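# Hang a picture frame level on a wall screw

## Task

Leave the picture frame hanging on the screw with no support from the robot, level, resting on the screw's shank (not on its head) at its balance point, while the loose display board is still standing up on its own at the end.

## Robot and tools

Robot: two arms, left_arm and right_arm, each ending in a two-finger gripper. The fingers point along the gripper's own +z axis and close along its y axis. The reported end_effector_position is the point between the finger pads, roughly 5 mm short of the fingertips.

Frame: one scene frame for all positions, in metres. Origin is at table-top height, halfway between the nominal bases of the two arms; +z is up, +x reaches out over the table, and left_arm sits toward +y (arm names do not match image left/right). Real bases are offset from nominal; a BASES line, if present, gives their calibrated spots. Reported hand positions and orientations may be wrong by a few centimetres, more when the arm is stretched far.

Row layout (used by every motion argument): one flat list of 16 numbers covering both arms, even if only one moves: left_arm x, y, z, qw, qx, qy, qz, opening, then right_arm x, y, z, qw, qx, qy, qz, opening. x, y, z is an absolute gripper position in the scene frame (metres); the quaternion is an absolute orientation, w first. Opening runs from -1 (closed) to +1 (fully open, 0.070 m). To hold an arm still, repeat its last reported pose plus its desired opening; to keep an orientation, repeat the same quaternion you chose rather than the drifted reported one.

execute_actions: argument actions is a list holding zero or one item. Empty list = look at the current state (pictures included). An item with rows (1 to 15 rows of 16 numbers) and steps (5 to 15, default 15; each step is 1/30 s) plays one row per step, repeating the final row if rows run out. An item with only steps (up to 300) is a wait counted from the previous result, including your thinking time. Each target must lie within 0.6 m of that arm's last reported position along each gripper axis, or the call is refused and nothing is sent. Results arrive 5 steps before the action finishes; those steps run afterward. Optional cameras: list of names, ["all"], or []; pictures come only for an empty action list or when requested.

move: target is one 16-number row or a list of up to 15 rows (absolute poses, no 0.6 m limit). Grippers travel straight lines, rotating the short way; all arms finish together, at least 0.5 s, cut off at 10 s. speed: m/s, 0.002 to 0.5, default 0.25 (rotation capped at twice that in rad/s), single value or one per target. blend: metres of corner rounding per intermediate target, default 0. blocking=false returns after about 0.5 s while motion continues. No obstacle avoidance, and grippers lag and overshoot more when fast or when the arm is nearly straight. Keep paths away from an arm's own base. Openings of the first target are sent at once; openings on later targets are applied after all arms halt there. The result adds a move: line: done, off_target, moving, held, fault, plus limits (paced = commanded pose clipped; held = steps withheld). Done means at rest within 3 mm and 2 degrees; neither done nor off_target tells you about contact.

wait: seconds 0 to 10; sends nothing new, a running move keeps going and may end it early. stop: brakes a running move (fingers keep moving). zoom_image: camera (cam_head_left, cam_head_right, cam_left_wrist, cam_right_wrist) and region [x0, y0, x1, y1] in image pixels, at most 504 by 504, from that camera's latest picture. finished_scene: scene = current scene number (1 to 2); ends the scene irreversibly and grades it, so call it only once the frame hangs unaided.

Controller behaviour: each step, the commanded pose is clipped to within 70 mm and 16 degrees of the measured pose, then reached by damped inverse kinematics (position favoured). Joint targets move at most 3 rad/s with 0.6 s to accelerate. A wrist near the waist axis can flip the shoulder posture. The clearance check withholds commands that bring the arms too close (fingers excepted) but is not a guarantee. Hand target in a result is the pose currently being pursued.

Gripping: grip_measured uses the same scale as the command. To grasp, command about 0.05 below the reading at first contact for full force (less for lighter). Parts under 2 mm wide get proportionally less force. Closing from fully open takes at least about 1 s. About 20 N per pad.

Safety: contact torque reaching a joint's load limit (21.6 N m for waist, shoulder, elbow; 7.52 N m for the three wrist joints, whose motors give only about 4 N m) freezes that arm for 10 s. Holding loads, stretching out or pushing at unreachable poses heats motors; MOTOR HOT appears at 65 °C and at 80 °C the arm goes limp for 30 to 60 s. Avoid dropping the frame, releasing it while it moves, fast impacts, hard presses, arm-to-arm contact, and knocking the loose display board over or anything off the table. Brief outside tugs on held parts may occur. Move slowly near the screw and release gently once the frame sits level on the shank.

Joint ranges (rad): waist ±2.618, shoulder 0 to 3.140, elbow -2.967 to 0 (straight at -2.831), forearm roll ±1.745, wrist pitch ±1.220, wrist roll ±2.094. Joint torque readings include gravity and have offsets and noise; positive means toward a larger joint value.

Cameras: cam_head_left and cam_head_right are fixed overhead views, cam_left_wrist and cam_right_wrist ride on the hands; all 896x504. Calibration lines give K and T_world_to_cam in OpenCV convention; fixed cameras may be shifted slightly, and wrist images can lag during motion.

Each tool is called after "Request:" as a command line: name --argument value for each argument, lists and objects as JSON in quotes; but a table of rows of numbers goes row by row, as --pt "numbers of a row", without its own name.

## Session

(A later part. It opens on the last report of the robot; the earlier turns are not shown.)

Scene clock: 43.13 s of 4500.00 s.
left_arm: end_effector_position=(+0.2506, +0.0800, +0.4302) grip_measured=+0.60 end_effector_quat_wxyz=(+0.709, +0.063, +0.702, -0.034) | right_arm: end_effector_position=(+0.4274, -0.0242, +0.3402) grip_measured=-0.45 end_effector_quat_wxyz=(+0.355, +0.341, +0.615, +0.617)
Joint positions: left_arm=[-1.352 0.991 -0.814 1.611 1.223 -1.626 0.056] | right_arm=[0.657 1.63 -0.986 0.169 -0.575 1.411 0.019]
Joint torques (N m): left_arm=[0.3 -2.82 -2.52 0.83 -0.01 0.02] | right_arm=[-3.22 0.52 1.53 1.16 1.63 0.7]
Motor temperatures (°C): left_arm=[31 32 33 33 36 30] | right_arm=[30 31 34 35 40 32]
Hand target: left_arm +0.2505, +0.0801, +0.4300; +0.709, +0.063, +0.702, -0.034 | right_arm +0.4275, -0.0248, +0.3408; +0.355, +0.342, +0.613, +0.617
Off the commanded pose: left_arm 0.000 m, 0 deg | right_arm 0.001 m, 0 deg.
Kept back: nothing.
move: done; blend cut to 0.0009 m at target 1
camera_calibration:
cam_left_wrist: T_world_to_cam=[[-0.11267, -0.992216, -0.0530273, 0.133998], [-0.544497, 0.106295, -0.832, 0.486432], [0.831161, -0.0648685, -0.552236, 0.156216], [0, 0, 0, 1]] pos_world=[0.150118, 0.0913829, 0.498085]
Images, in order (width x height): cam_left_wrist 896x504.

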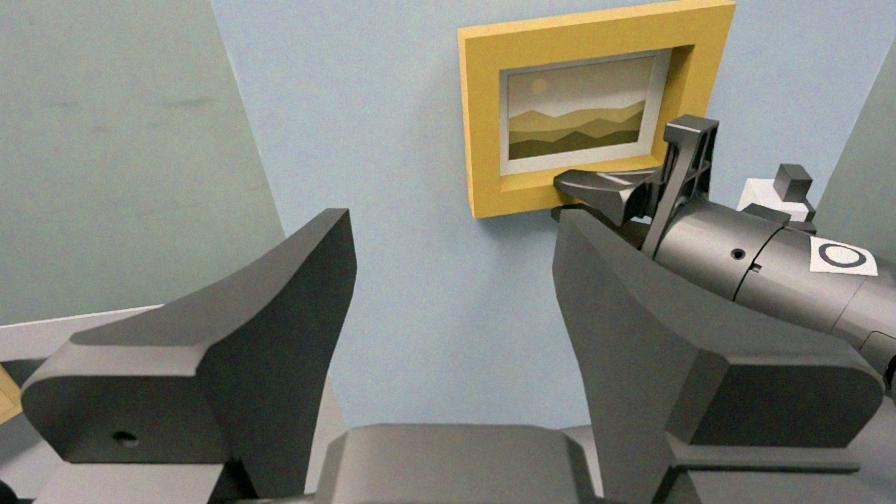

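Request:
move --pt "0.2505 0.0801 0.43 0.709 0.063 0.702 -0.034 0.6 0.4275 -0.0235 0.3468 0.3554 0.3416 0.6136 0.6172 -0.53" --pt "0.2505 0.0801 0.43 0.709 0.063 0.702 -0.034 0.6 0.4275 -0.0212 0.3468 0.3467 0.3498 0.5980 0.6331 -0.53" --pt "0.2505 0.0801 0.43 0.709 0.063 0.702 -0.034 0.6 0.4275 -0.0212 0.3412 0.3467 0.3498 0.5980 0.6331 -0.53" --speed 0.03 --blend 0.001 --cameras '["cam_left_wrist"]'

Scene clock: 46.63 s of 4500.00 s.
left_arm: end_effector_position=(+0.2506, +0.0800, +0.4302) grip_measured=+0.60 end_effector_quat_wxyz=(+0.709, +0.063, +0.702, -0.034) | right_arm: end_effector_position=(+0.4276, -0.0215, +0.3456) grip_measured=-0.45 end_effector_quat_wxyz=(+0.349, +0.347, +0.594, +0.636)
Joint positions: left_arm=[-1.352 0.991 -0.814 1.611 1.223 -1.626 0.056] | right_arm=[0.666 1.643 -0.986 0.175 -0.63 1.452 0.019]
Joint torques (N m): left_arm=[0.29 -2.87 -2.58 0.83 0.03 -0.01] | right_arm=[-2.7 -2.5 -2.3 0.64 0.08 0.23]
Motor temperatures (°C): left_arm=[31 32 33 33 36 30] | right_arm=[30 31 34 35 40 32]
Hand target: left_arm +0.2505, +0.0801, +0.4300; +0.709, +0.063, +0.702, -0.034 | right_arm +0.4275, -0.0212, +0.3412; +0.347, +0.350, +0.598, +0.633
Off the commanded pose: left_arm 0.000 m, 0 deg | right_arm 0.004 m, 1 deg.
Kept back: nothing.
move: off_target (right_arm)
camera_calibration:
cam_left_wrist: T_world_to_cam=[[-0.11267, -0.992216, -0.0530273, 0.133998], [-0.544497, 0.106295, -0.832, 0.486432], [0.831161, -0.0648685, -0.552236, 0.156216], [0, 0, 0, 1]] pos_world=[0.150118, 0.0913829, 0.498085]
Images, in order (width x height): cam_left_wrist 896x504.

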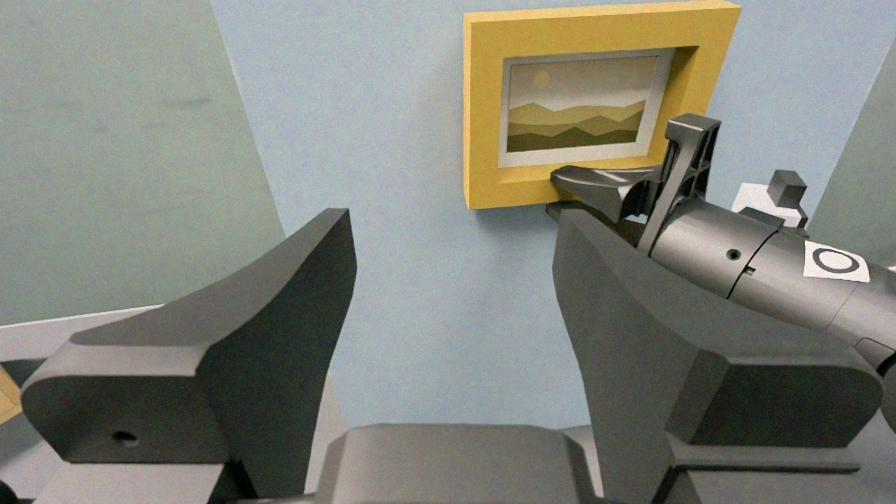

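Request:
execute_actions --actions '[]' --cameras '["cam_right_wrist", "cam_head_right"]'

Request:
zoom_image --camera "cam_head_right" --region '[390, 10, 520, 110]'

Scene clock: 48.83 s of 4500.00 s.
left_arm: end_effector_position=(+0.2506, +0.0800, +0.4302) grip_measured=+0.60 end_effector_quat_wxyz=(+0.709, +0.063, +0.702, -0.034) | right_arm: end_effector_position=(+0.4275, -0.0217, +0.3434) grip_measured=-0.45 end_effector_quat_wxyz=(+0.348, +0.349, +0.595, +0.635)
Joint positions: left_arm=[-1.352 0.991 -0.814 1.611 1.223 -1.626 0.056] | right_arm=[0.666 1.644 -0.983 0.175 -0.629 1.452 0.019]
Joint torques (N m): left_arm=[0.26 -2.82 -2.7 0.85 0.03 -0.01] | right_arm=[-1.67 6.57 4.18 1.01 3.14 0.35]
Motor temperatures (°C): left_arm=[31 32 33 33 36 30] | right_arm=[30 31 34 35 41 32]
Hand target: left_arm +0.2505, +0.0801, +0.4300; +0.709, +0.063, +0.702, -0.034 | right_arm +0.4275, -0.0212, +0.3412; +0.347, +0.350, +0.598, +0.633
Off the commanded pose: left_arm 0.000 m, 0 deg | right_arm 0.002 m, 0 deg.
Steps of this call (1-66: nothing new was sent). Readings (end_effector_position of left_arm | right_arm):
1: (+0.2506, +0.0800, +0.4302) | (+0.4276, -0.0215, +0.3456)
2: (+0.2506, +0.0800, +0.4302) | (+0.4276, -0.0214, +0.3454)
4: (+0.2506, +0.0800, +0.4302) | (+0.4276, -0.0214, +0.3454)
8: (+0.2506, +0.0800, +0.4302) | (+0.4275, -0.0215, +0.3450)
66: the state above
camera_calibration:
cam_right_wrist: T_world_to_cam=[[-0.00163278, 0.0768065, -0.997045, 0.345409], [-0.93117, 0.363388, 0.0295182, 0.389489], [0.364581, 0.928466, 0.0709266, -0.0417366], [0, 0, 0, 1]] pos_world=[0.378461, -0.129314, 0.335852]
Images, in order (width x height): cam_head_right 896x504, cam_right_wrist 896x504.

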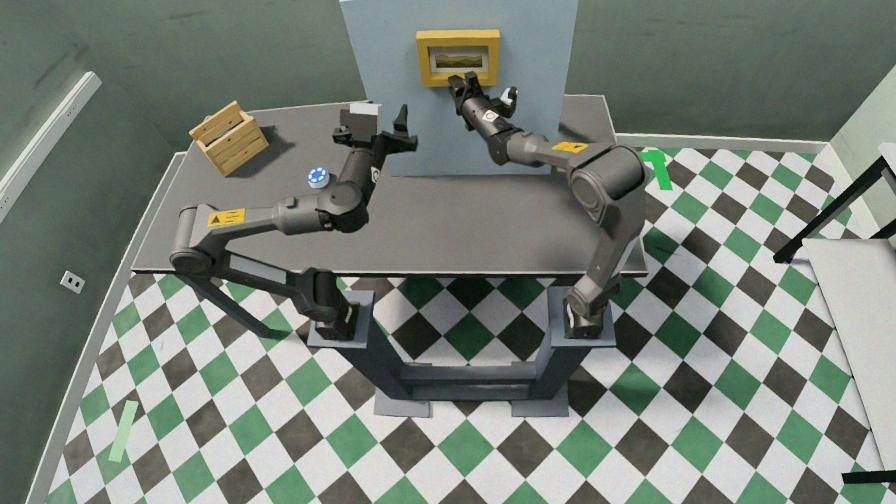

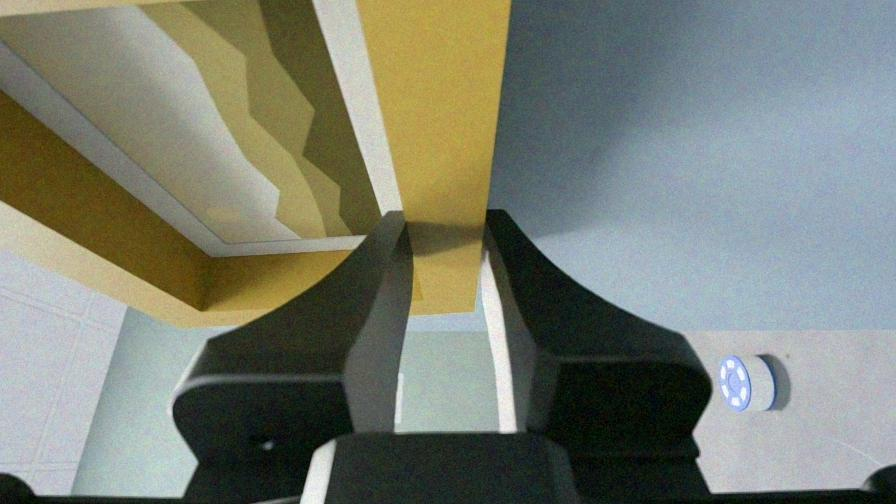

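Scaled by 3.877 from the camera's 896x504 image, which has a finer 1280x720 frame.

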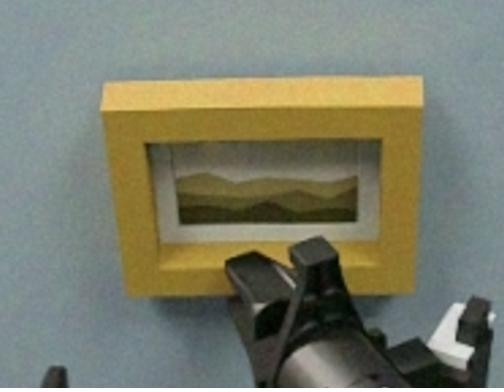

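Request:
move --pt "0.2505 0.0801 0.43 0.709 0.063 0.702 -0.034 0.6 0.4275 -0.0212 0.3485 0.3467 0.3498 0.5980 0.6331 -0.55" --pt "0.2505 0.0801 0.43 0.709 0.063 0.702 -0.034 0.6 0.4275 -0.0212 0.3485 0.3377 0.3592 0.6035 0.6279 -0.55" --speed 0.05 --blend 0.001 --cameras '["cam_left_wrist", "cam_right_wrist"]'

Request:
zoom_image --camera "cam_left_wrist" --region '[440, 0, 760, 240]'

Scene clock: 51.73 s of 4500.00 s.
left_arm: end_effector_position=(+0.2506, +0.0800, +0.4302) grip_measured=+0.60 end_effector_quat_wxyz=(+0.709, +0.063, +0.702, -0.034) | right_arm: end_effector_position=(+0.4276, -0.0213, +0.3442) grip_measured=-0.45 end_effector_quat_wxyz=(+0.335, +0.361, +0.606, +0.624)
Joint positions: left_arm=[-1.352 0.991 -0.814 1.611 1.223 -1.626 0.056] | right_arm=[0.666 1.626 -1.009 0.199 -0.542 1.444 0.019]
Joint torques (N m): left_arm=[0.41 -2.8 -2.75 0.9 0.09 0] | right_arm=[-0.13 -1.16 -3.2 0.07 0.53 0.05]
Motor temperatures (°C): left_arm=[31 32 33 33 36 30] | right_arm=[30 31 34 35 42 32]
Hand target: left_arm +0.2505, +0.0801, +0.4300; +0.709, +0.063, +0.702, -0.034 | right_arm +0.4275, -0.0212, +0.3485; +0.337, +0.359, +0.603, +0.627
Off the commanded pose: left_arm 0.000 m, 0 deg | right_arm 0.004 m, 1 deg.
Kept back: nothing.
move: off_target (right_arm)
camera_calibration:
cam_left_wrist: T_world_to_cam=[[-0.11267, -0.992216, -0.0530273, 0.133998], [-0.544497, 0.106295, -0.832, 0.486432], [0.831161, -0.0648685, -0.552236, 0.156216], [0, 0, 0, 1]] pos_world=[0.150118, 0.0913829, 0.498085]
cam_right_wrist: T_world_to_cam=[[-0.0484236, 0.0679063, -0.996516, 0.365818], [-0.929343, 0.362547, 0.0698648, 0.374786], [0.366028, 0.929488, 0.0455524, -0.0340221], [0, 0, 0, 1]] pos_world=[0.378472, -0.129096, 0.339909]
Images, in order (width x height): cam_left_wrist 896x504, cam_right_wrist 896x504.

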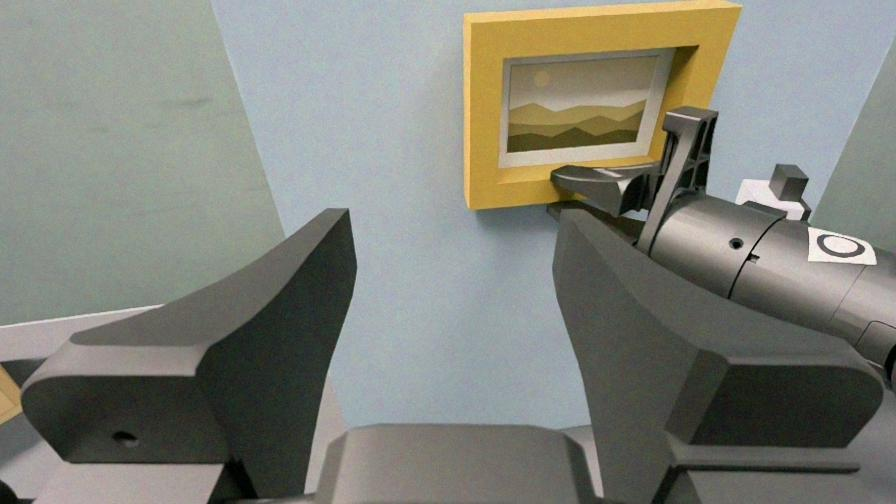

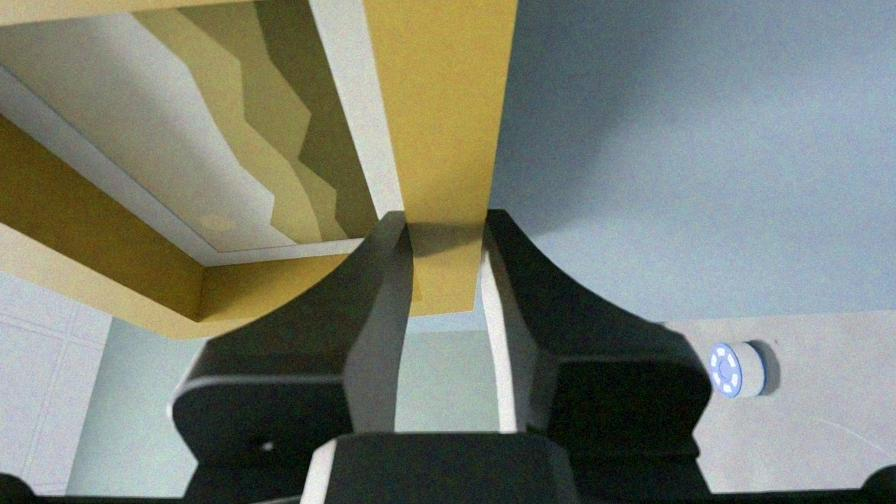

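Scaled by 1.575 from the camera's 896x504 image, which has a finer 1280x720 frame.

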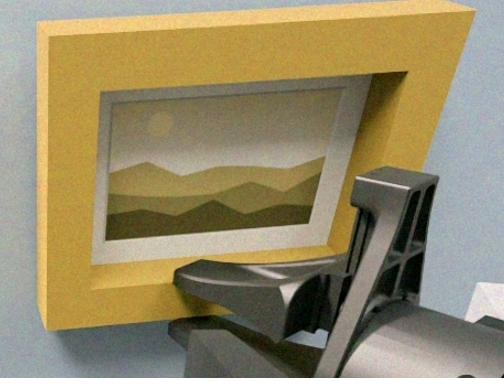

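Request:
wait --seconds 0.8 --cameras '["cam_left_wrist"]'

Scene clock: 53.77 s of 4500.00 s.
left_arm: end_effector_position=(+0.2506, +0.0800, +0.4302) grip_measured=+0.60 end_effector_quat_wxyz=(+0.709, +0.063, +0.702, -0.034) | right_arm: end_effector_position=(+0.4274, -0.0210, +0.3486) grip_measured=-0.45 end_effector_quat_wxyz=(+0.337, +0.359, +0.603, +0.628)
Joint positions: left_arm=[-1.352 0.991 -0.814 1.611 1.223 -1.626 0.056] | right_arm=[0.667 1.624 -1.013 0.198 -0.547 1.443 0.019]
Joint torques (N m): left_arm=[0.38 -2.64 -2.78 0.9 0.1 -0.05] | right_arm=[-4.22 -8.62 -6.24 0.48 -1.7 -0.17]
Motor temperatures (°C): left_arm=[31 32 33 33 36 30] | right_arm=[30 31 34 35 42 32]
Hand target: left_arm +0.2505, +0.0801, +0.4300; +0.709, +0.063, +0.702, -0.034 | right_arm +0.4275, -0.0212, +0.3485; +0.337, +0.359, +0.603, +0.627
Off the commanded pose: left_arm 0.000 m, 0 deg | right_arm 0.000 m, 0 deg.
Steps of this call (1-61: nothing new was sent). Readings (end_effector_position of left_arm | right_arm):
1: (+0.2506, +0.0800, +0.4302) | (+0.4276, -0.0213, +0.3442)
2: (+0.2506, +0.0800, +0.4302) | (+0.4276, -0.0214, +0.3444)
4: (+0.2506, +0.0800, +0.4302) | (+0.4277, -0.0213, +0.3448)
8: (+0.2506, +0.0800, +0.4302) | (+0.4277, -0.0213, +0.3448)
61: the state above
camera_calibration:
cam_left_wrist: T_world_to_cam=[[-0.11267, -0.992216, -0.0530273, 0.133998], [-0.544497, 0.106295, -0.832, 0.486432], [0.831161, -0.0648685, -0.552236, 0.156216], [0, 0, 0, 1]] pos_world=[0.150118, 0.0913829, 0.498085]
Images, in order (width x height): cam_left_wrist 896x504.

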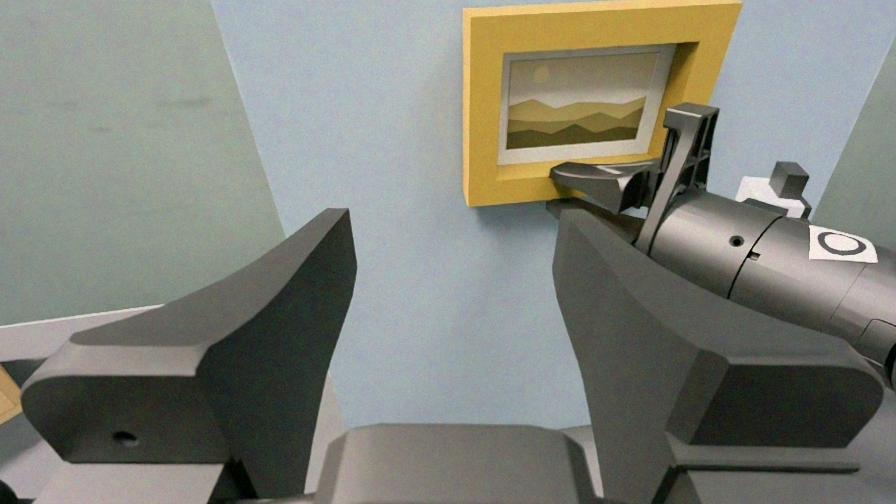

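Request:
move --target '[0.2505, 0.0801, 0.43, 0.709, 0.063, 0.702, -0.034, 0.6, 0.4275, -0.0212, 0.3418, 0.3377, 0.3592, 0.6035, 0.6279, -0.55]' --speed 0.03 --cameras '["cam_left_wrist"]'

Scene clock: 55.23 s of 4500.00 s.
left_arm: end_effector_position=(+0.2506, +0.0800, +0.4302) grip_measured=+0.60 end_effector_quat_wxyz=(+0.709, +0.063, +0.702, -0.034) | right_arm: end_effector_position=(+0.4275, -0.0218, +0.3454) grip_measured=-0.45 end_effector_quat_wxyz=(+0.339, +0.358, +0.600, +0.630)
Joint positions: left_arm=[-1.352 0.991 -0.814 1.611 1.223 -1.626 0.056] | right_arm=[0.666 1.631 -0.999 0.19 -0.578 1.452 0.019]
Joint torques (N m): left_arm=[0.15 -2.75 -2.44 0.91 0.12 -0.04] | right_arm=[-2.62 -0.56 -2.17 0.36 0.42 0.21]
Motor temperatures (°C): left_arm=[31 32 33 33 36 30] | right_arm=[30 31 34 35 42 32]
Hand target: left_arm +0.2505, +0.0801, +0.4300; +0.709, +0.063, +0.702, -0.034 | right_arm +0.4275, -0.0212, +0.3418; +0.337, +0.359, +0.603, +0.627
Off the commanded pose: left_arm 0.000 m, 0 deg | right_arm 0.004 m, 1 deg.
Kept back: nothing.
move: off_target (right_arm)
camera_calibration:
cam_left_wrist: T_world_to_cam=[[-0.11267, -0.992216, -0.0530273, 0.133998], [-0.544497, 0.106295, -0.832, 0.486432], [0.831161, -0.0648685, -0.552236, 0.156216], [0, 0, 0, 1]] pos_world=[0.150118, 0.0913829, 0.498085]
Images, in order (width x height): cam_left_wrist 896x504.

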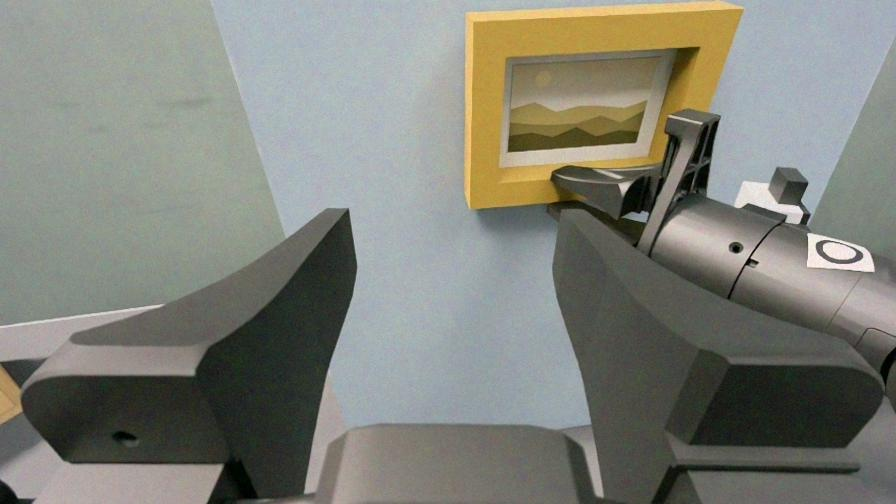

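Request:
move --pt "0.2505 0.0801 0.43 0.709 0.063 0.702 -0.034 0.6 0.4275 -0.0212 0.3490 0.3377 0.3592 0.6035 0.6279 -0.55" --pt "0.2505 0.0801 0.43 0.709 0.063 0.702 -0.034 0.6 0.4275 -0.0188 0.3490 0.3377 0.3592 0.6035 0.6279 -0.55" --pt "0.2505 0.0801 0.43 0.709 0.063 0.702 -0.034 0.6 0.4275 -0.0188 0.3405 0.3377 0.3592 0.6035 0.6279 -0.55" --speed '[0.05, 0.01, 0.02]' --blend 0.0005 --cameras '["cam_left_wrist", "cam_right_wrist"]'

Scene clock: 58.13 s of 4500.00 s.
left_arm: end_effector_position=(+0.2506, +0.0800, +0.4302) grip_measured=+0.60 end_effector_quat_wxyz=(+0.709, +0.063, +0.702, -0.034) | right_arm: end_effector_position=(+0.4277, -0.0193, +0.3443) grip_measured=-0.45 end_effector_quat_wxyz=(+0.340, +0.358, +0.599, +0.631)
Joint positions: left_arm=[-1.352 0.991 -0.814 1.611 1.223 -1.626 0.056] | right_arm=[0.673 1.638 -1.003 0.201 -0.584 1.444 0.019]
Joint torques (N m): left_arm=[0.18 -2.75 -2.84 0.94 0.15 -0.06] | right_arm=[3.79 6.5 1.26 -0.64 2.76 0.17]
Motor temperatures (°C): left_arm=[31 32 33 33 36 30] | right_arm=[30 31 34 35 42 32]
Hand target: left_arm +0.2505, +0.0801, +0.4300; +0.709, +0.063, +0.702, -0.034 | right_arm +0.4275, -0.0188, +0.3405; +0.337, +0.359, +0.603, +0.627
Off the commanded pose: left_arm 0.000 m, 0 deg | right_arm 0.004 m, 1 deg.
Kept back: nothing.
move: off_target (right_arm)
camera_calibration:
cam_left_wrist: T_world_to_cam=[[-0.11267, -0.992216, -0.0530273, 0.133998], [-0.544497, 0.106295, -0.832, 0.486432], [0.831161, -0.0648685, -0.552236, 0.156216], [0, 0, 0, 1]] pos_world=[0.150118, 0.0913829, 0.498085]
cam_right_wrist: T_world_to_cam=[[-0.0289037, 0.0789157, -0.996462, 0.357631], [-0.930031, 0.363229, 0.055743, 0.379275], [0.366343, 0.928352, 0.0628954, -0.042057], [0, 0, 0, 1]] pos_world=[0.378482, -0.126943, 0.337869]
Images, in order (width x height): cam_left_wrist 896x504, cam_right_wrist 896x504.

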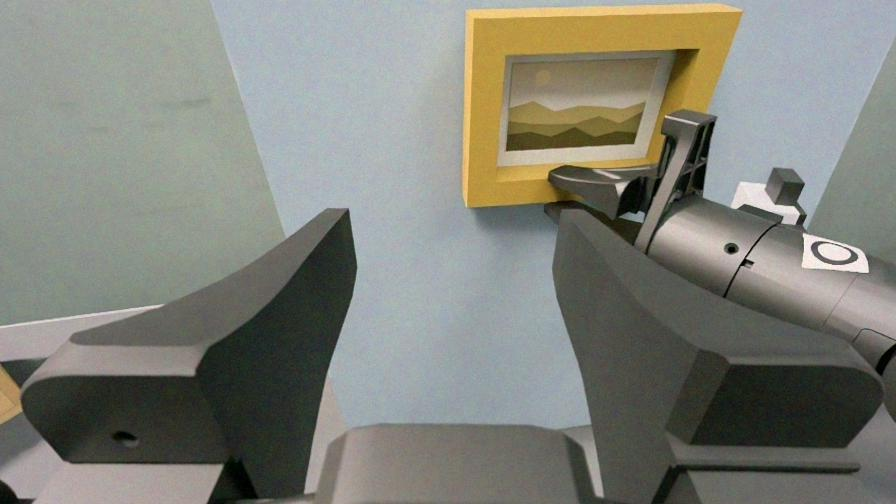

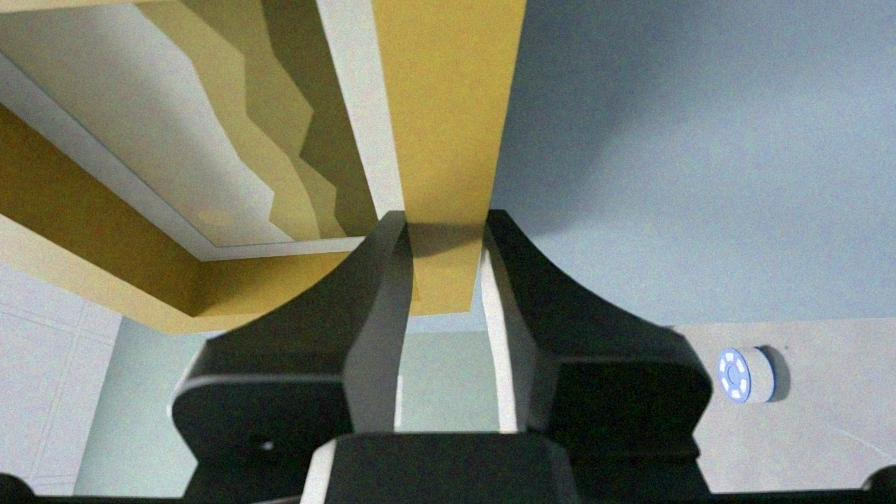

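Request:
move --target '[0.2505, 0.0801, 0.43, 0.709, 0.063, 0.702, -0.034, 0.6, 0.4275, -0.0195, 0.3515, 0.3377, 0.3592, 0.6035, 0.6279, -0.6]' --speed 0.05 --cameras '[]'

Request:
wait --seconds 0.5 --cameras '["cam_right_wrist"]'

Scene clock: 65.70 s of 4500.00 s.
left_arm: end_effector_position=(+0.2506, +0.0800, +0.4302) grip_measured=+0.60 end_effector_quat_wxyz=(+0.709, +0.063, +0.702, -0.034) | right_arm: end_effector_position=(+0.4271, -0.0186, +0.3451) grip_measured=-0.45 end_effector_quat_wxyz=(+0.334, +0.361, +0.609, +0.622)
Joint positions: left_arm=[-1.352 0.991 -0.814 1.611 1.223 -1.626 0.056] | right_arm=[0.673 1.627 -1.019 0.212 -0.529 1.431 0.019]
Joint torques (N m): left_arm=[0.19 -2.95 -2.74 0.98 0.19 -0.07] | right_arm=[1.45 -3.57 -4.02 -0.76 0 -0.44]
Motor temperatures (°C): left_arm=[31 32 33 33 36 30] | right_arm=[30 31 34 35 46 32]
Hand target: left_arm +0.2505, +0.0801, +0.4300; +0.709, +0.063, +0.702, -0.034 | right_arm +0.4275, -0.0195, +0.3515; +0.337, +0.359, +0.603, +0.627
Off the commanded pose: left_arm 0.000 m, 0 deg | right_arm 0.007 m, 1 deg.
Kept back: nothing.
move: off_target (right_arm)
No camera images: "cameras" was empty.

Scene clock: 66.20 s of 4500.00 s.
left_arm: end_effector_position=(+0.2506, +0.0800, +0.4302) grip_measured=+0.60 end_effector_quat_wxyz=(+0.709, +0.063, +0.702, -0.034) | right_arm: end_effector_position=(+0.4271, -0.0185, +0.3487) grip_measured=-0.45 end_effector_quat_wxyz=(+0.336, +0.359, +0.606, +0.625)
Joint positions: left_arm=[-1.352 0.991 -0.814 1.611 1.223 -1.626 0.056] | right_arm=[0.673 1.625 -1.023 0.209 -0.533 1.43 0.019]
Joint torques (N m): left_arm=[0 -2.86 -2.92 0.97 0.17 -0.06] | right_arm=[-1.25 -8.65 -6.12 -0.01 -1.54 -0.12]
Motor temperatures (°C): left_arm=[31 32 33 33 36 30] | right_arm=[30 31 34 35 46 32]
Hand target: left_arm +0.2505, +0.0801, +0.4300; +0.709, +0.063, +0.702, -0.034 | right_arm +0.4275, -0.0195, +0.3515; +0.337, +0.359, +0.603, +0.627
Off the commanded pose: left_arm 0.000 m, 0 deg | right_arm 0.003 m, 0 deg.
Steps of this call (1-15: nothing new was sent). Readings (end_effector_position of left_arm | right_arm):
1: (+0.2506, +0.0800, +0.4302) | (+0.4271, -0.0186, +0.3451)
2: (+0.2506, +0.0800, +0.4302) | (+0.4272, -0.0186, +0.3455)
4: (+0.2506, +0.0800, +0.4302) | (+0.4272, -0.0186, +0.3457)
8: (+0.2506, +0.0800, +0.4302) | (+0.4272, -0.0186, +0.3457)
15: the state above
camera_calibration:
cam_right_wrist: T_world_to_cam=[[-0.0429717, 0.0668265, -0.996839, 0.367831], [-0.930845, 0.359722, 0.0642421, 0.375529], [0.362878, 0.930663, 0.0467473, -0.0357587], [0, 0, 0, 1]] pos_world=[0.378342, -0.126387, 0.344215]
Images, in order (width x height): cam_right_wrist 896x504.

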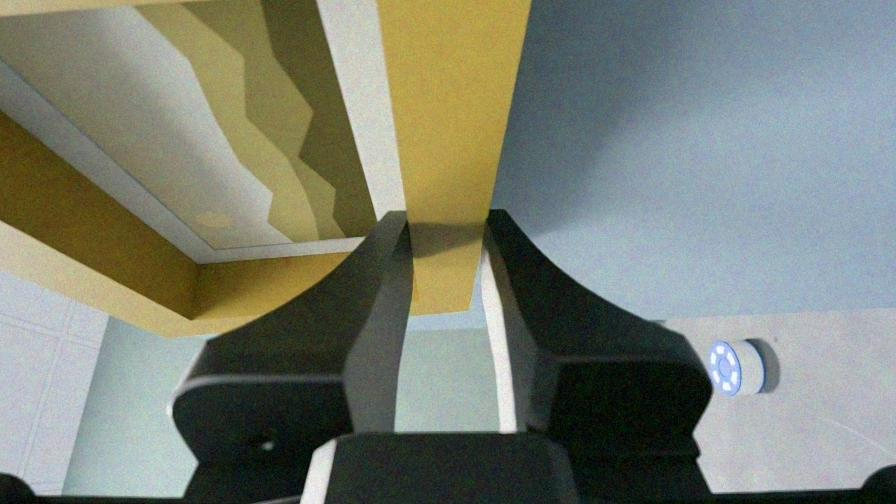

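Request:
move --pt "0.2505 0.0801 0.43 0.709 0.063 0.702 -0.034 0.6 0.4275 -0.0205 0.3515 0.3253 0.3722 0.6112 0.6210 -0.6" --pt "0.2505 0.0801 0.43 0.709 0.063 0.702 -0.034 0.6 0.4275 -0.0205 0.3430 0.3253 0.3722 0.6112 0.6210 -0.6" --speed '[0.08,0.03]' --cameras '["cam_left_wrist","cam_head_right"]'

Scene clock: 68.17 s of 4500.00 s.
left_arm: end_effector_position=(+0.2506, +0.0800, +0.4302) grip_measured=+0.60 end_effector_quat_wxyz=(+0.709, +0.063, +0.702, -0.034) | right_arm: end_effector_position=(+0.4275, -0.0208, +0.3449) grip_measured=-0.45 end_effector_quat_wxyz=(+0.325, +0.371, +0.608, +0.622)
Joint positions: left_arm=[-1.352 0.991 -0.814 1.611 1.223 -1.626 0.056] | right_arm=[0.668 1.62 -1.022 0.216 -0.505 1.449 0.019]
Joint torques (N m): left_arm=[0.01 -2.85 -2.84 0.99 0.17 -0.07] | right_arm=[-1.63 -3.33 -3.61 0.01 -0.34 0.02]
Motor temperatures (°C): left_arm=[31 32 33 33 36 30] | right_arm=[30 31 34 35 45 32]
Hand target: left_arm +0.2505, +0.0801, +0.4300; +0.709, +0.063, +0.702, -0.034 | right_arm +0.4275, -0.0205, +0.3430; +0.325, +0.372, +0.610, +0.620
Off the commanded pose: left_arm 0.000 m, 0 deg | right_arm 0.002 m, 0 deg.
Kept back: nothing.
move: done
camera_calibration:
cam_left_wrist: T_world_to_cam=[[-0.11267, -0.992216, -0.0530273, 0.133998], [-0.544497, 0.106295, -0.832, 0.486432], [0.831161, -0.0648685, -0.552236, 0.156216], [0, 0, 0, 1]] pos_world=[0.150118, 0.0913829, 0.498085]
Images, in order (width x height): cam_head_right 896x504, cam_left_wrist 896x504.

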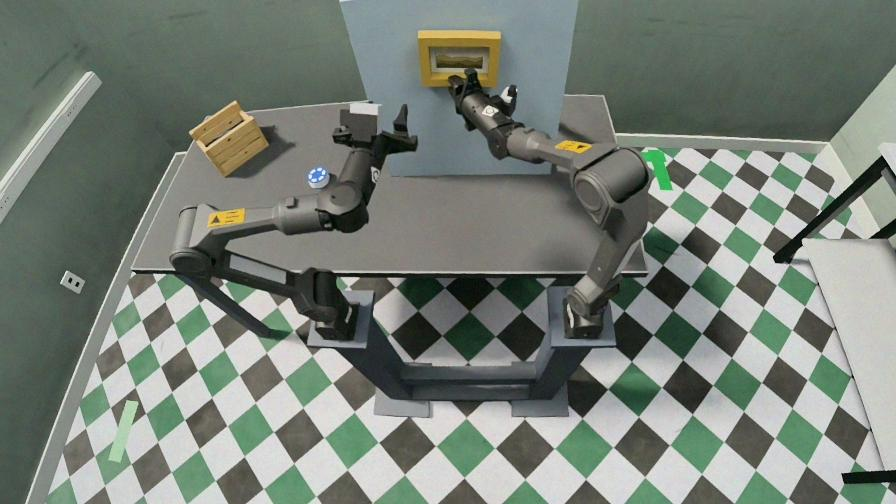

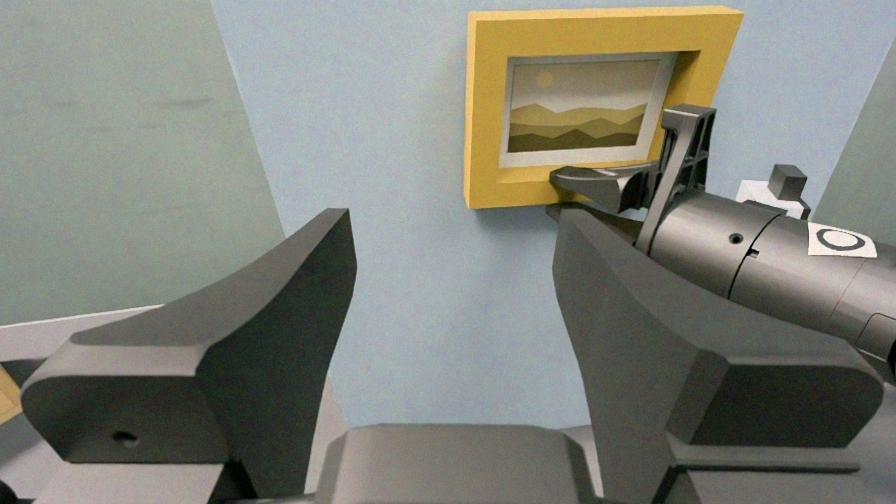

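Request:
zoom_image --camera "cam_left_wrist" --region '[450, 0, 770, 220]'

Scaled by 1.575 from the camera's 896x504 image, which has a finer 1280x720 frame.

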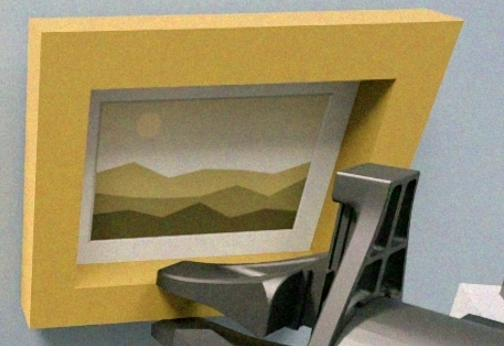

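Request:
zoom_image --camera "cam_head_right" --region '[400, 15, 520, 95]'

Request:
zoom_image --camera "cam_left_wrist" --region '[455, 0, 535, 50]'

Scaled by 4.200 from the camera's 896x504 image, which has a finer 1280x720 frame.

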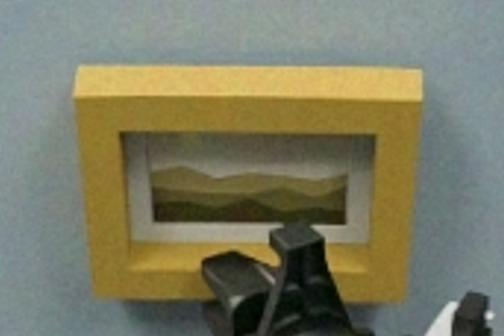

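Scaled by 6.300 from the camera's 896x504 image, which has a finer 1280x720 frame.

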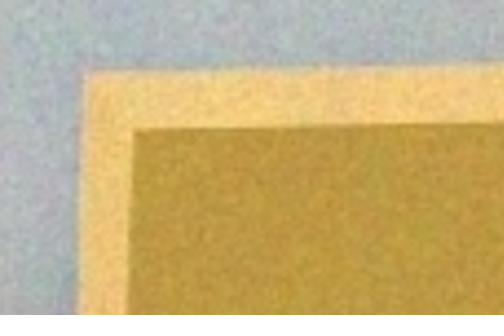

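Request:
move --pt "0.2505 0.0801 0.43 0.709 0.063 0.702 -0.034 0.6 0.4275 -0.0210 0.3525 0.3253 0.3722 0.6112 0.6210 -0.6" --pt "0.2505 0.0801 0.43 0.709 0.063 0.702 -0.034 0.6 0.4275 -0.0210 0.3525 0.3331 0.3636 0.6236 0.6066 -0.6" --speed '[0.08,0.08]' --cameras '["cam_left_wrist"]' --blend 0.003

Request:
zoom_image --camera "cam_left_wrist" --region '[450, 0, 770, 220]'

Scene clock: 75.10 s of 4500.00 s.
left_arm: end_effector_position=(+0.2506, +0.0800, +0.4302) grip_measured=+0.60 end_effector_quat_wxyz=(+0.709, +0.063, +0.702, -0.034) | right_arm: end_effector_position=(+0.4272, -0.0203, +0.3514) grip_measured=-0.44 end_effector_quat_wxyz=(+0.333, +0.363, +0.625, +0.606)
Joint positions: left_arm=[-1.352 0.991 -0.814 1.611 1.223 -1.626 0.056] | right_arm=[0.668 1.602 -1.057 0.249 -0.425 1.372 0.02]
Joint torques (N m): left_arm=[0.1 -2.85 -2.93 0.96 0.23 -0.06] | right_arm=[-1.44 -8.4 -6.04 -0.1 -1.56 0.14]
Motor temperatures (°C): left_arm=[31 31 33 33 36 30] | right_arm=[30 31 34 35 44 32]
Hand target: left_arm +0.2505, +0.0801, +0.4300; +0.709, +0.063, +0.702, -0.034 | right_arm +0.4275, -0.0210, +0.3525; +0.333, +0.364, +0.624, +0.607
Off the commanded pose: left_arm 0.000 m, 0 deg | right_arm 0.001 m, 0 deg.
Kept back: nothing.
move: done
camera_calibration:
cam_left_wrist: T_world_to_cam=[[-0.11267, -0.992216, -0.0530273, 0.133998], [-0.544497, 0.106295, -0.832, 0.486432], [0.831161, -0.0648685, -0.552236, 0.156216], [0, 0, 0, 1]] pos_world=[0.150118, 0.0913829, 0.498085]
Images, in order (width x height): cam_left_wrist 896x504.

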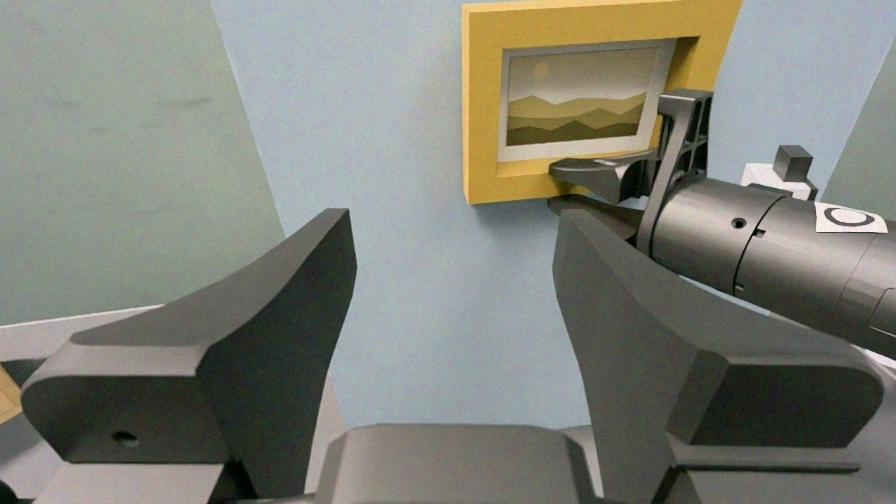

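Scaled by 1.575 from the camera's 896x504 image, which has a finer 1280x720 frame.

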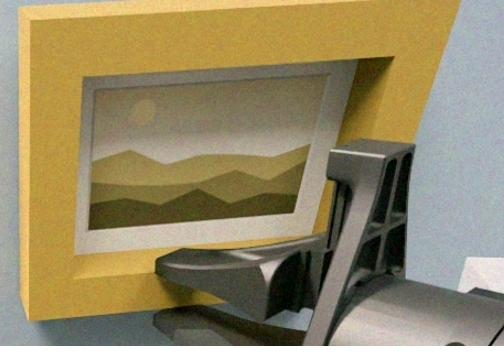

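Request:
move --pt "0.2505 0.0801 0.43 0.709 0.063 0.702 -0.034 0.6 0.4275 -0.0212 0.3430 0.3331 0.3636 0.6236 0.6066 -0.6" --pt "0.2505 0.0801 0.43 0.709 0.063 0.702 -0.034 0.6 0.4275 -0.0212 0.3430 0.3331 0.3636 0.6236 0.6066 -0.2" --speed '[0.04,0.04]' --cameras '["cam_left_wrist","cam_head_right"]'

Request:
zoom_image --camera "cam_left_wrist" --region '[450, 0, 770, 220]'

Scene clock: 76.90 s of 4500.00 s.
left_arm: end_effector_position=(+0.2506, +0.0800, +0.4302) grip_measured=+0.60 end_effector_quat_wxyz=(+0.709, +0.063, +0.702, -0.034) | right_arm: end_effector_position=(+0.4275, -0.0212, +0.3424) grip_measured=-0.20 end_effector_quat_wxyz=(+0.333, +0.364, +0.624, +0.606)
Joint positions: left_arm=[-1.352 0.991 -0.814 1.611 1.223 -1.626 0.056] | right_arm=[0.666 1.614 -1.031 0.229 -0.462 1.394 0.028]
Joint torques (N m): left_arm=[0.01 -2.69 -2.96 0.96 0.2 -0.11] | right_arm=[0.49 -6.02 -3.67 -0.16 -0.64 -0.08]
Motor temperatures (°C): left_arm=[31 31 33 33 36 30] | right_arm=[30 31 34 35 44 32]
Hand target: left_arm +0.2505, +0.0801, +0.4300; +0.709, +0.063, +0.702, -0.034 | right_arm +0.4275, -0.0212, +0.3430; +0.333, +0.364, +0.624, +0.607
Off the commanded pose: left_arm 0.000 m, 0 deg | right_arm 0.001 m, 0 deg.
Kept back: nothing.
move: done
camera_calibration:
cam_left_wrist: T_world_to_cam=[[-0.11267, -0.992216, -0.0530273, 0.133998], [-0.544497, 0.106295, -0.832, 0.486432], [0.831161, -0.0648685, -0.552236, 0.156216], [0, 0, 0, 1]] pos_world=[0.150118, 0.0913829, 0.498085]
Images, in order (width x height): cam_head_right 896x504, cam_left_wrist 896x504.

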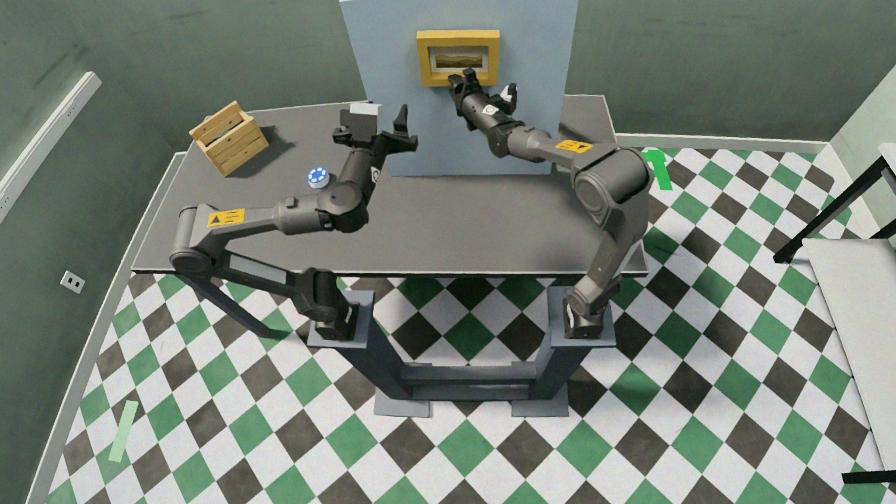

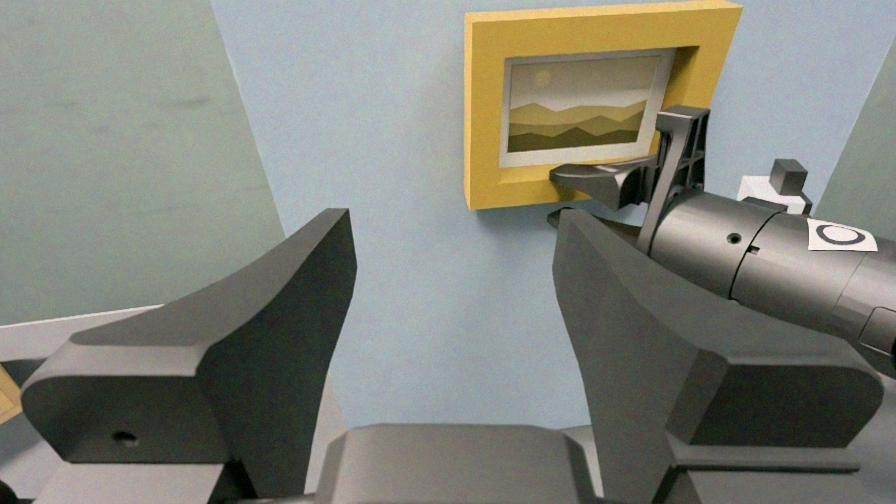

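Scaled by 1.575 from the camera's 896x504 image, which has a finer 1280x720 frame.

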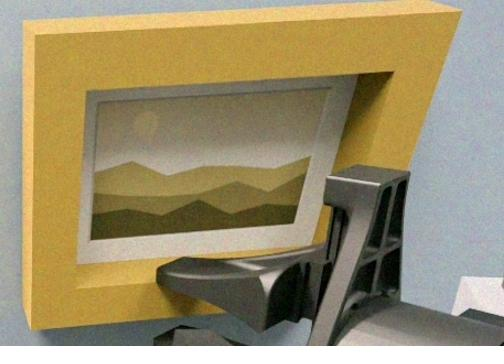

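Request:
move --target '[0.2505,0.0801,0.43,0.709,0.063,0.702,-0.034,0.6,0.3500,-0.0675,0.3460,0.3331,0.3636,0.6236,0.6066,-0.2]' --speed 0.15 --cameras '["cam_left_wrist","cam_head_right","cam_right_wrist"]'

Request:
zoom_image --camera "cam_left_wrist" --region '[450, 0, 770, 220]'

Request:
zoom_image --camera "cam_head_right" --region '[400, 15, 520, 95]'

Scene clock: 78.33 s of 4500.00 s.
left_arm: end_effector_position=(+0.2506, +0.0800, +0.4302) grip_measured=+0.60 end_effector_quat_wxyz=(+0.709, +0.063, +0.702, -0.034) | right_arm: end_effector_position=(+0.3498, -0.0678, +0.3459) grip_measured=-0.20 end_effector_quat_wxyz=(+0.333, +0.364, +0.624, +0.606)
Joint positions: left_arm=[-1.352 0.991 -0.814 1.611 1.223 -1.626 0.056] | right_arm=[0.715 1.295 -0.718 0.338 -0.47 1.299 0.028]
Joint torques (N m): left_arm=[-0.01 -2.73 -2.89 0.97 0.21 -0.1] | right_arm=[0.16 -2.76 -4.77 -0.4 -0.7 0.19]
Motor temperatures (°C): left_arm=[31 31 33 33 36 30] | right_arm=[30 31 34 35 44 32]
Hand target: left_arm +0.2505, +0.0801, +0.4300; +0.709, +0.063, +0.702, -0.034 | right_arm +0.3500, -0.0675, +0.3460; +0.333, +0.364, +0.624, +0.607
Off the commanded pose: left_arm 0.000 m, 0 deg | right_arm 0.000 m, 0 deg.
Kept back: nothing.
move: done
camera_calibration:
cam_left_wrist: T_world_to_cam=[[-0.11267, -0.992216, -0.0530273, 0.133998], [-0.544497, 0.106295, -0.832, 0.486432], [0.831161, -0.0648685, -0.552236, 0.156216], [0, 0, 0, 1]] pos_world=[0.150118, 0.0913829, 0.498085]
cam_right_wrist: T_world_to_cam=[[-0.0772719, 0.0278525, -0.996621, 0.374271], [-0.927273, 0.365272, 0.0821033, 0.314429], [0.366325, 0.930484, -0.00239837, 0.0541647], [0, 0, 0, 1]] pos_world=[0.30064, -0.175676, 0.34732]
Images, in order (width x height): cam_head_right 896x504, cam_left_wrist 896x504, cam_right_wrist 896x504.

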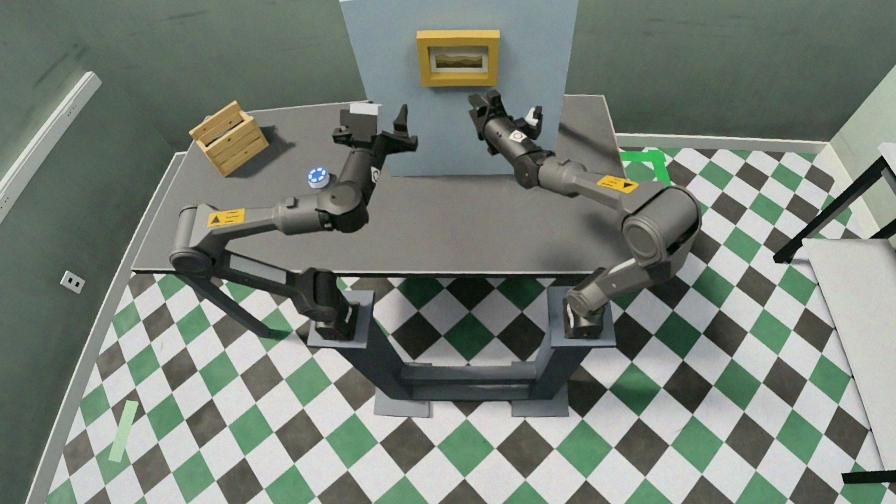

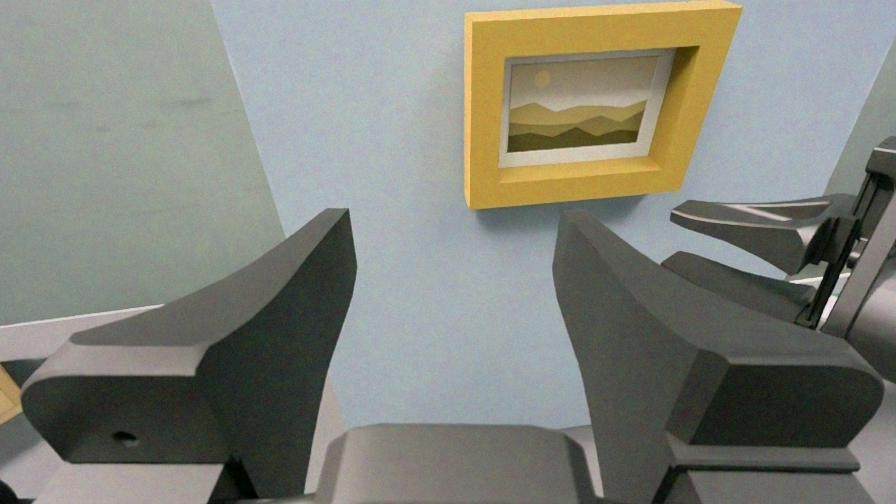

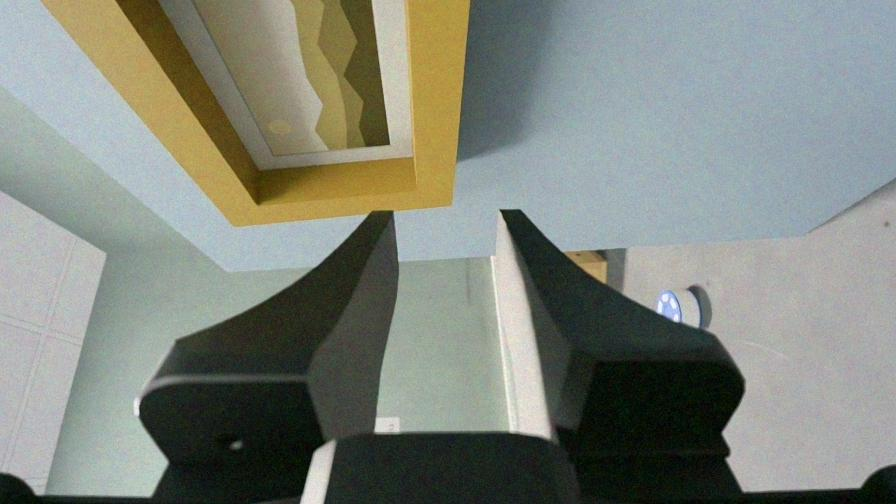

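Scaled by 1.575 from the camera's 896x504 image, which has a finer 1280x720 frame.

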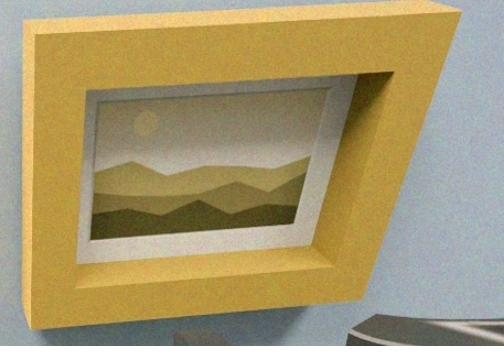

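Scaled by 4.200 from the camera's 896x504 image, which has a finer 1280x720 frame.

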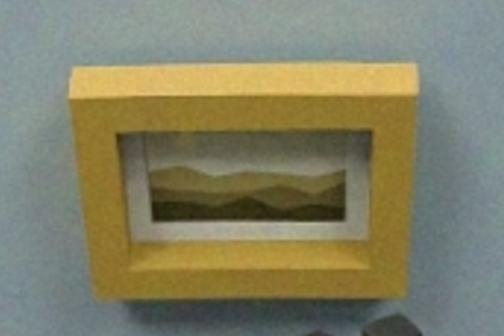

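Request:
execute_actions --actions '[]' --cameras '["cam_head_left"]'

Request:
zoom_image --camera "cam_head_left" --region '[300, 0, 600, 168]'

Scene clock: 81.40 s of 4500.00 s.
left_arm: end_effector_position=(+0.2506, +0.0800, +0.4302) grip_measured=+0.60 end_effector_quat_wxyz=(+0.709, +0.063, +0.702, -0.034) | right_arm: end_effector_position=(+0.3500, -0.0677, +0.3459) grip_measured=-0.20 end_effector_quat_wxyz=(+0.333, +0.364, +0.623, +0.607)
Joint positions: left_arm=[-1.352 0.991 -0.814 1.611 1.223 -1.626 0.056] | right_arm=[0.715 1.296 -0.719 0.338 -0.47 1.299 0.028]
Joint torques (N m): left_arm=[0.16 -2.83 -3.16 0.96 0.18 -0.13] | right_arm=[-0.47 -2.78 -4.76 -0.39 -0.7 0.16]
Motor temperatures (°C): left_arm=[31 31 33 33 36 30] | right_arm=[30 31 34 35 43 32]
Hand target: left_arm +0.2505, +0.0801, +0.4300; +0.709, +0.063, +0.702, -0.034 | right_arm +0.3500, -0.0675, +0.3460; +0.333, +0.364, +0.624, +0.607
Off the commanded pose: left_arm 0.000 m, 0 deg | right_arm 0.000 m, 0 deg.
Steps of this call (1-92: nothing new was sent). Readings (end_effector_position of left_arm | right_arm):
1: (+0.2506, +0.0800, +0.4302) | (+0.3498, -0.0678, +0.3459)
2: (+0.2506, +0.0800, +0.4302) | (+0.3498, -0.0678, +0.3459)
4: (+0.2506, +0.0800, +0.4302) | (+0.3499, -0.0678, +0.3463)
8: (+0.2506, +0.0800, +0.4302) | (+0.3500, -0.0677, +0.3459)
92: the state above
Images, in order (width x height): cam_head_left 896x504.

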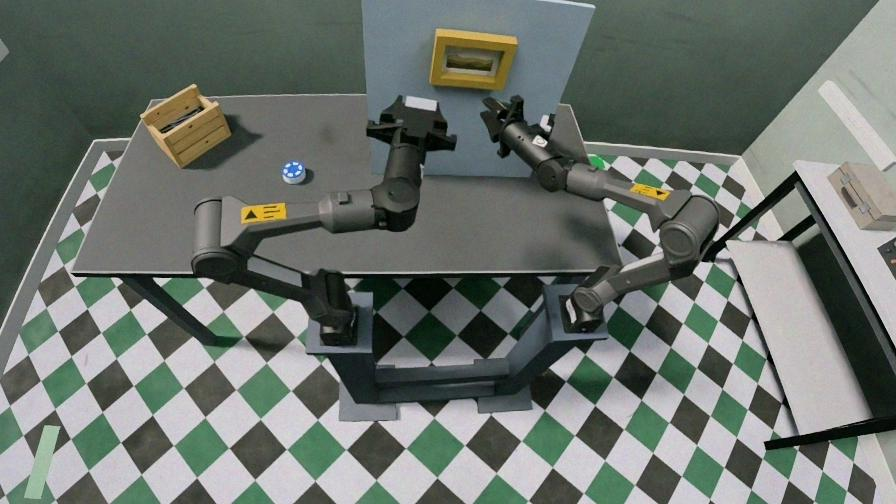

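Scaled by 1.680 from the camera's 896x504 image, which has a finer 1280x720 frame.

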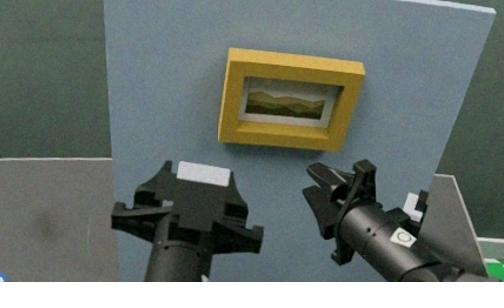

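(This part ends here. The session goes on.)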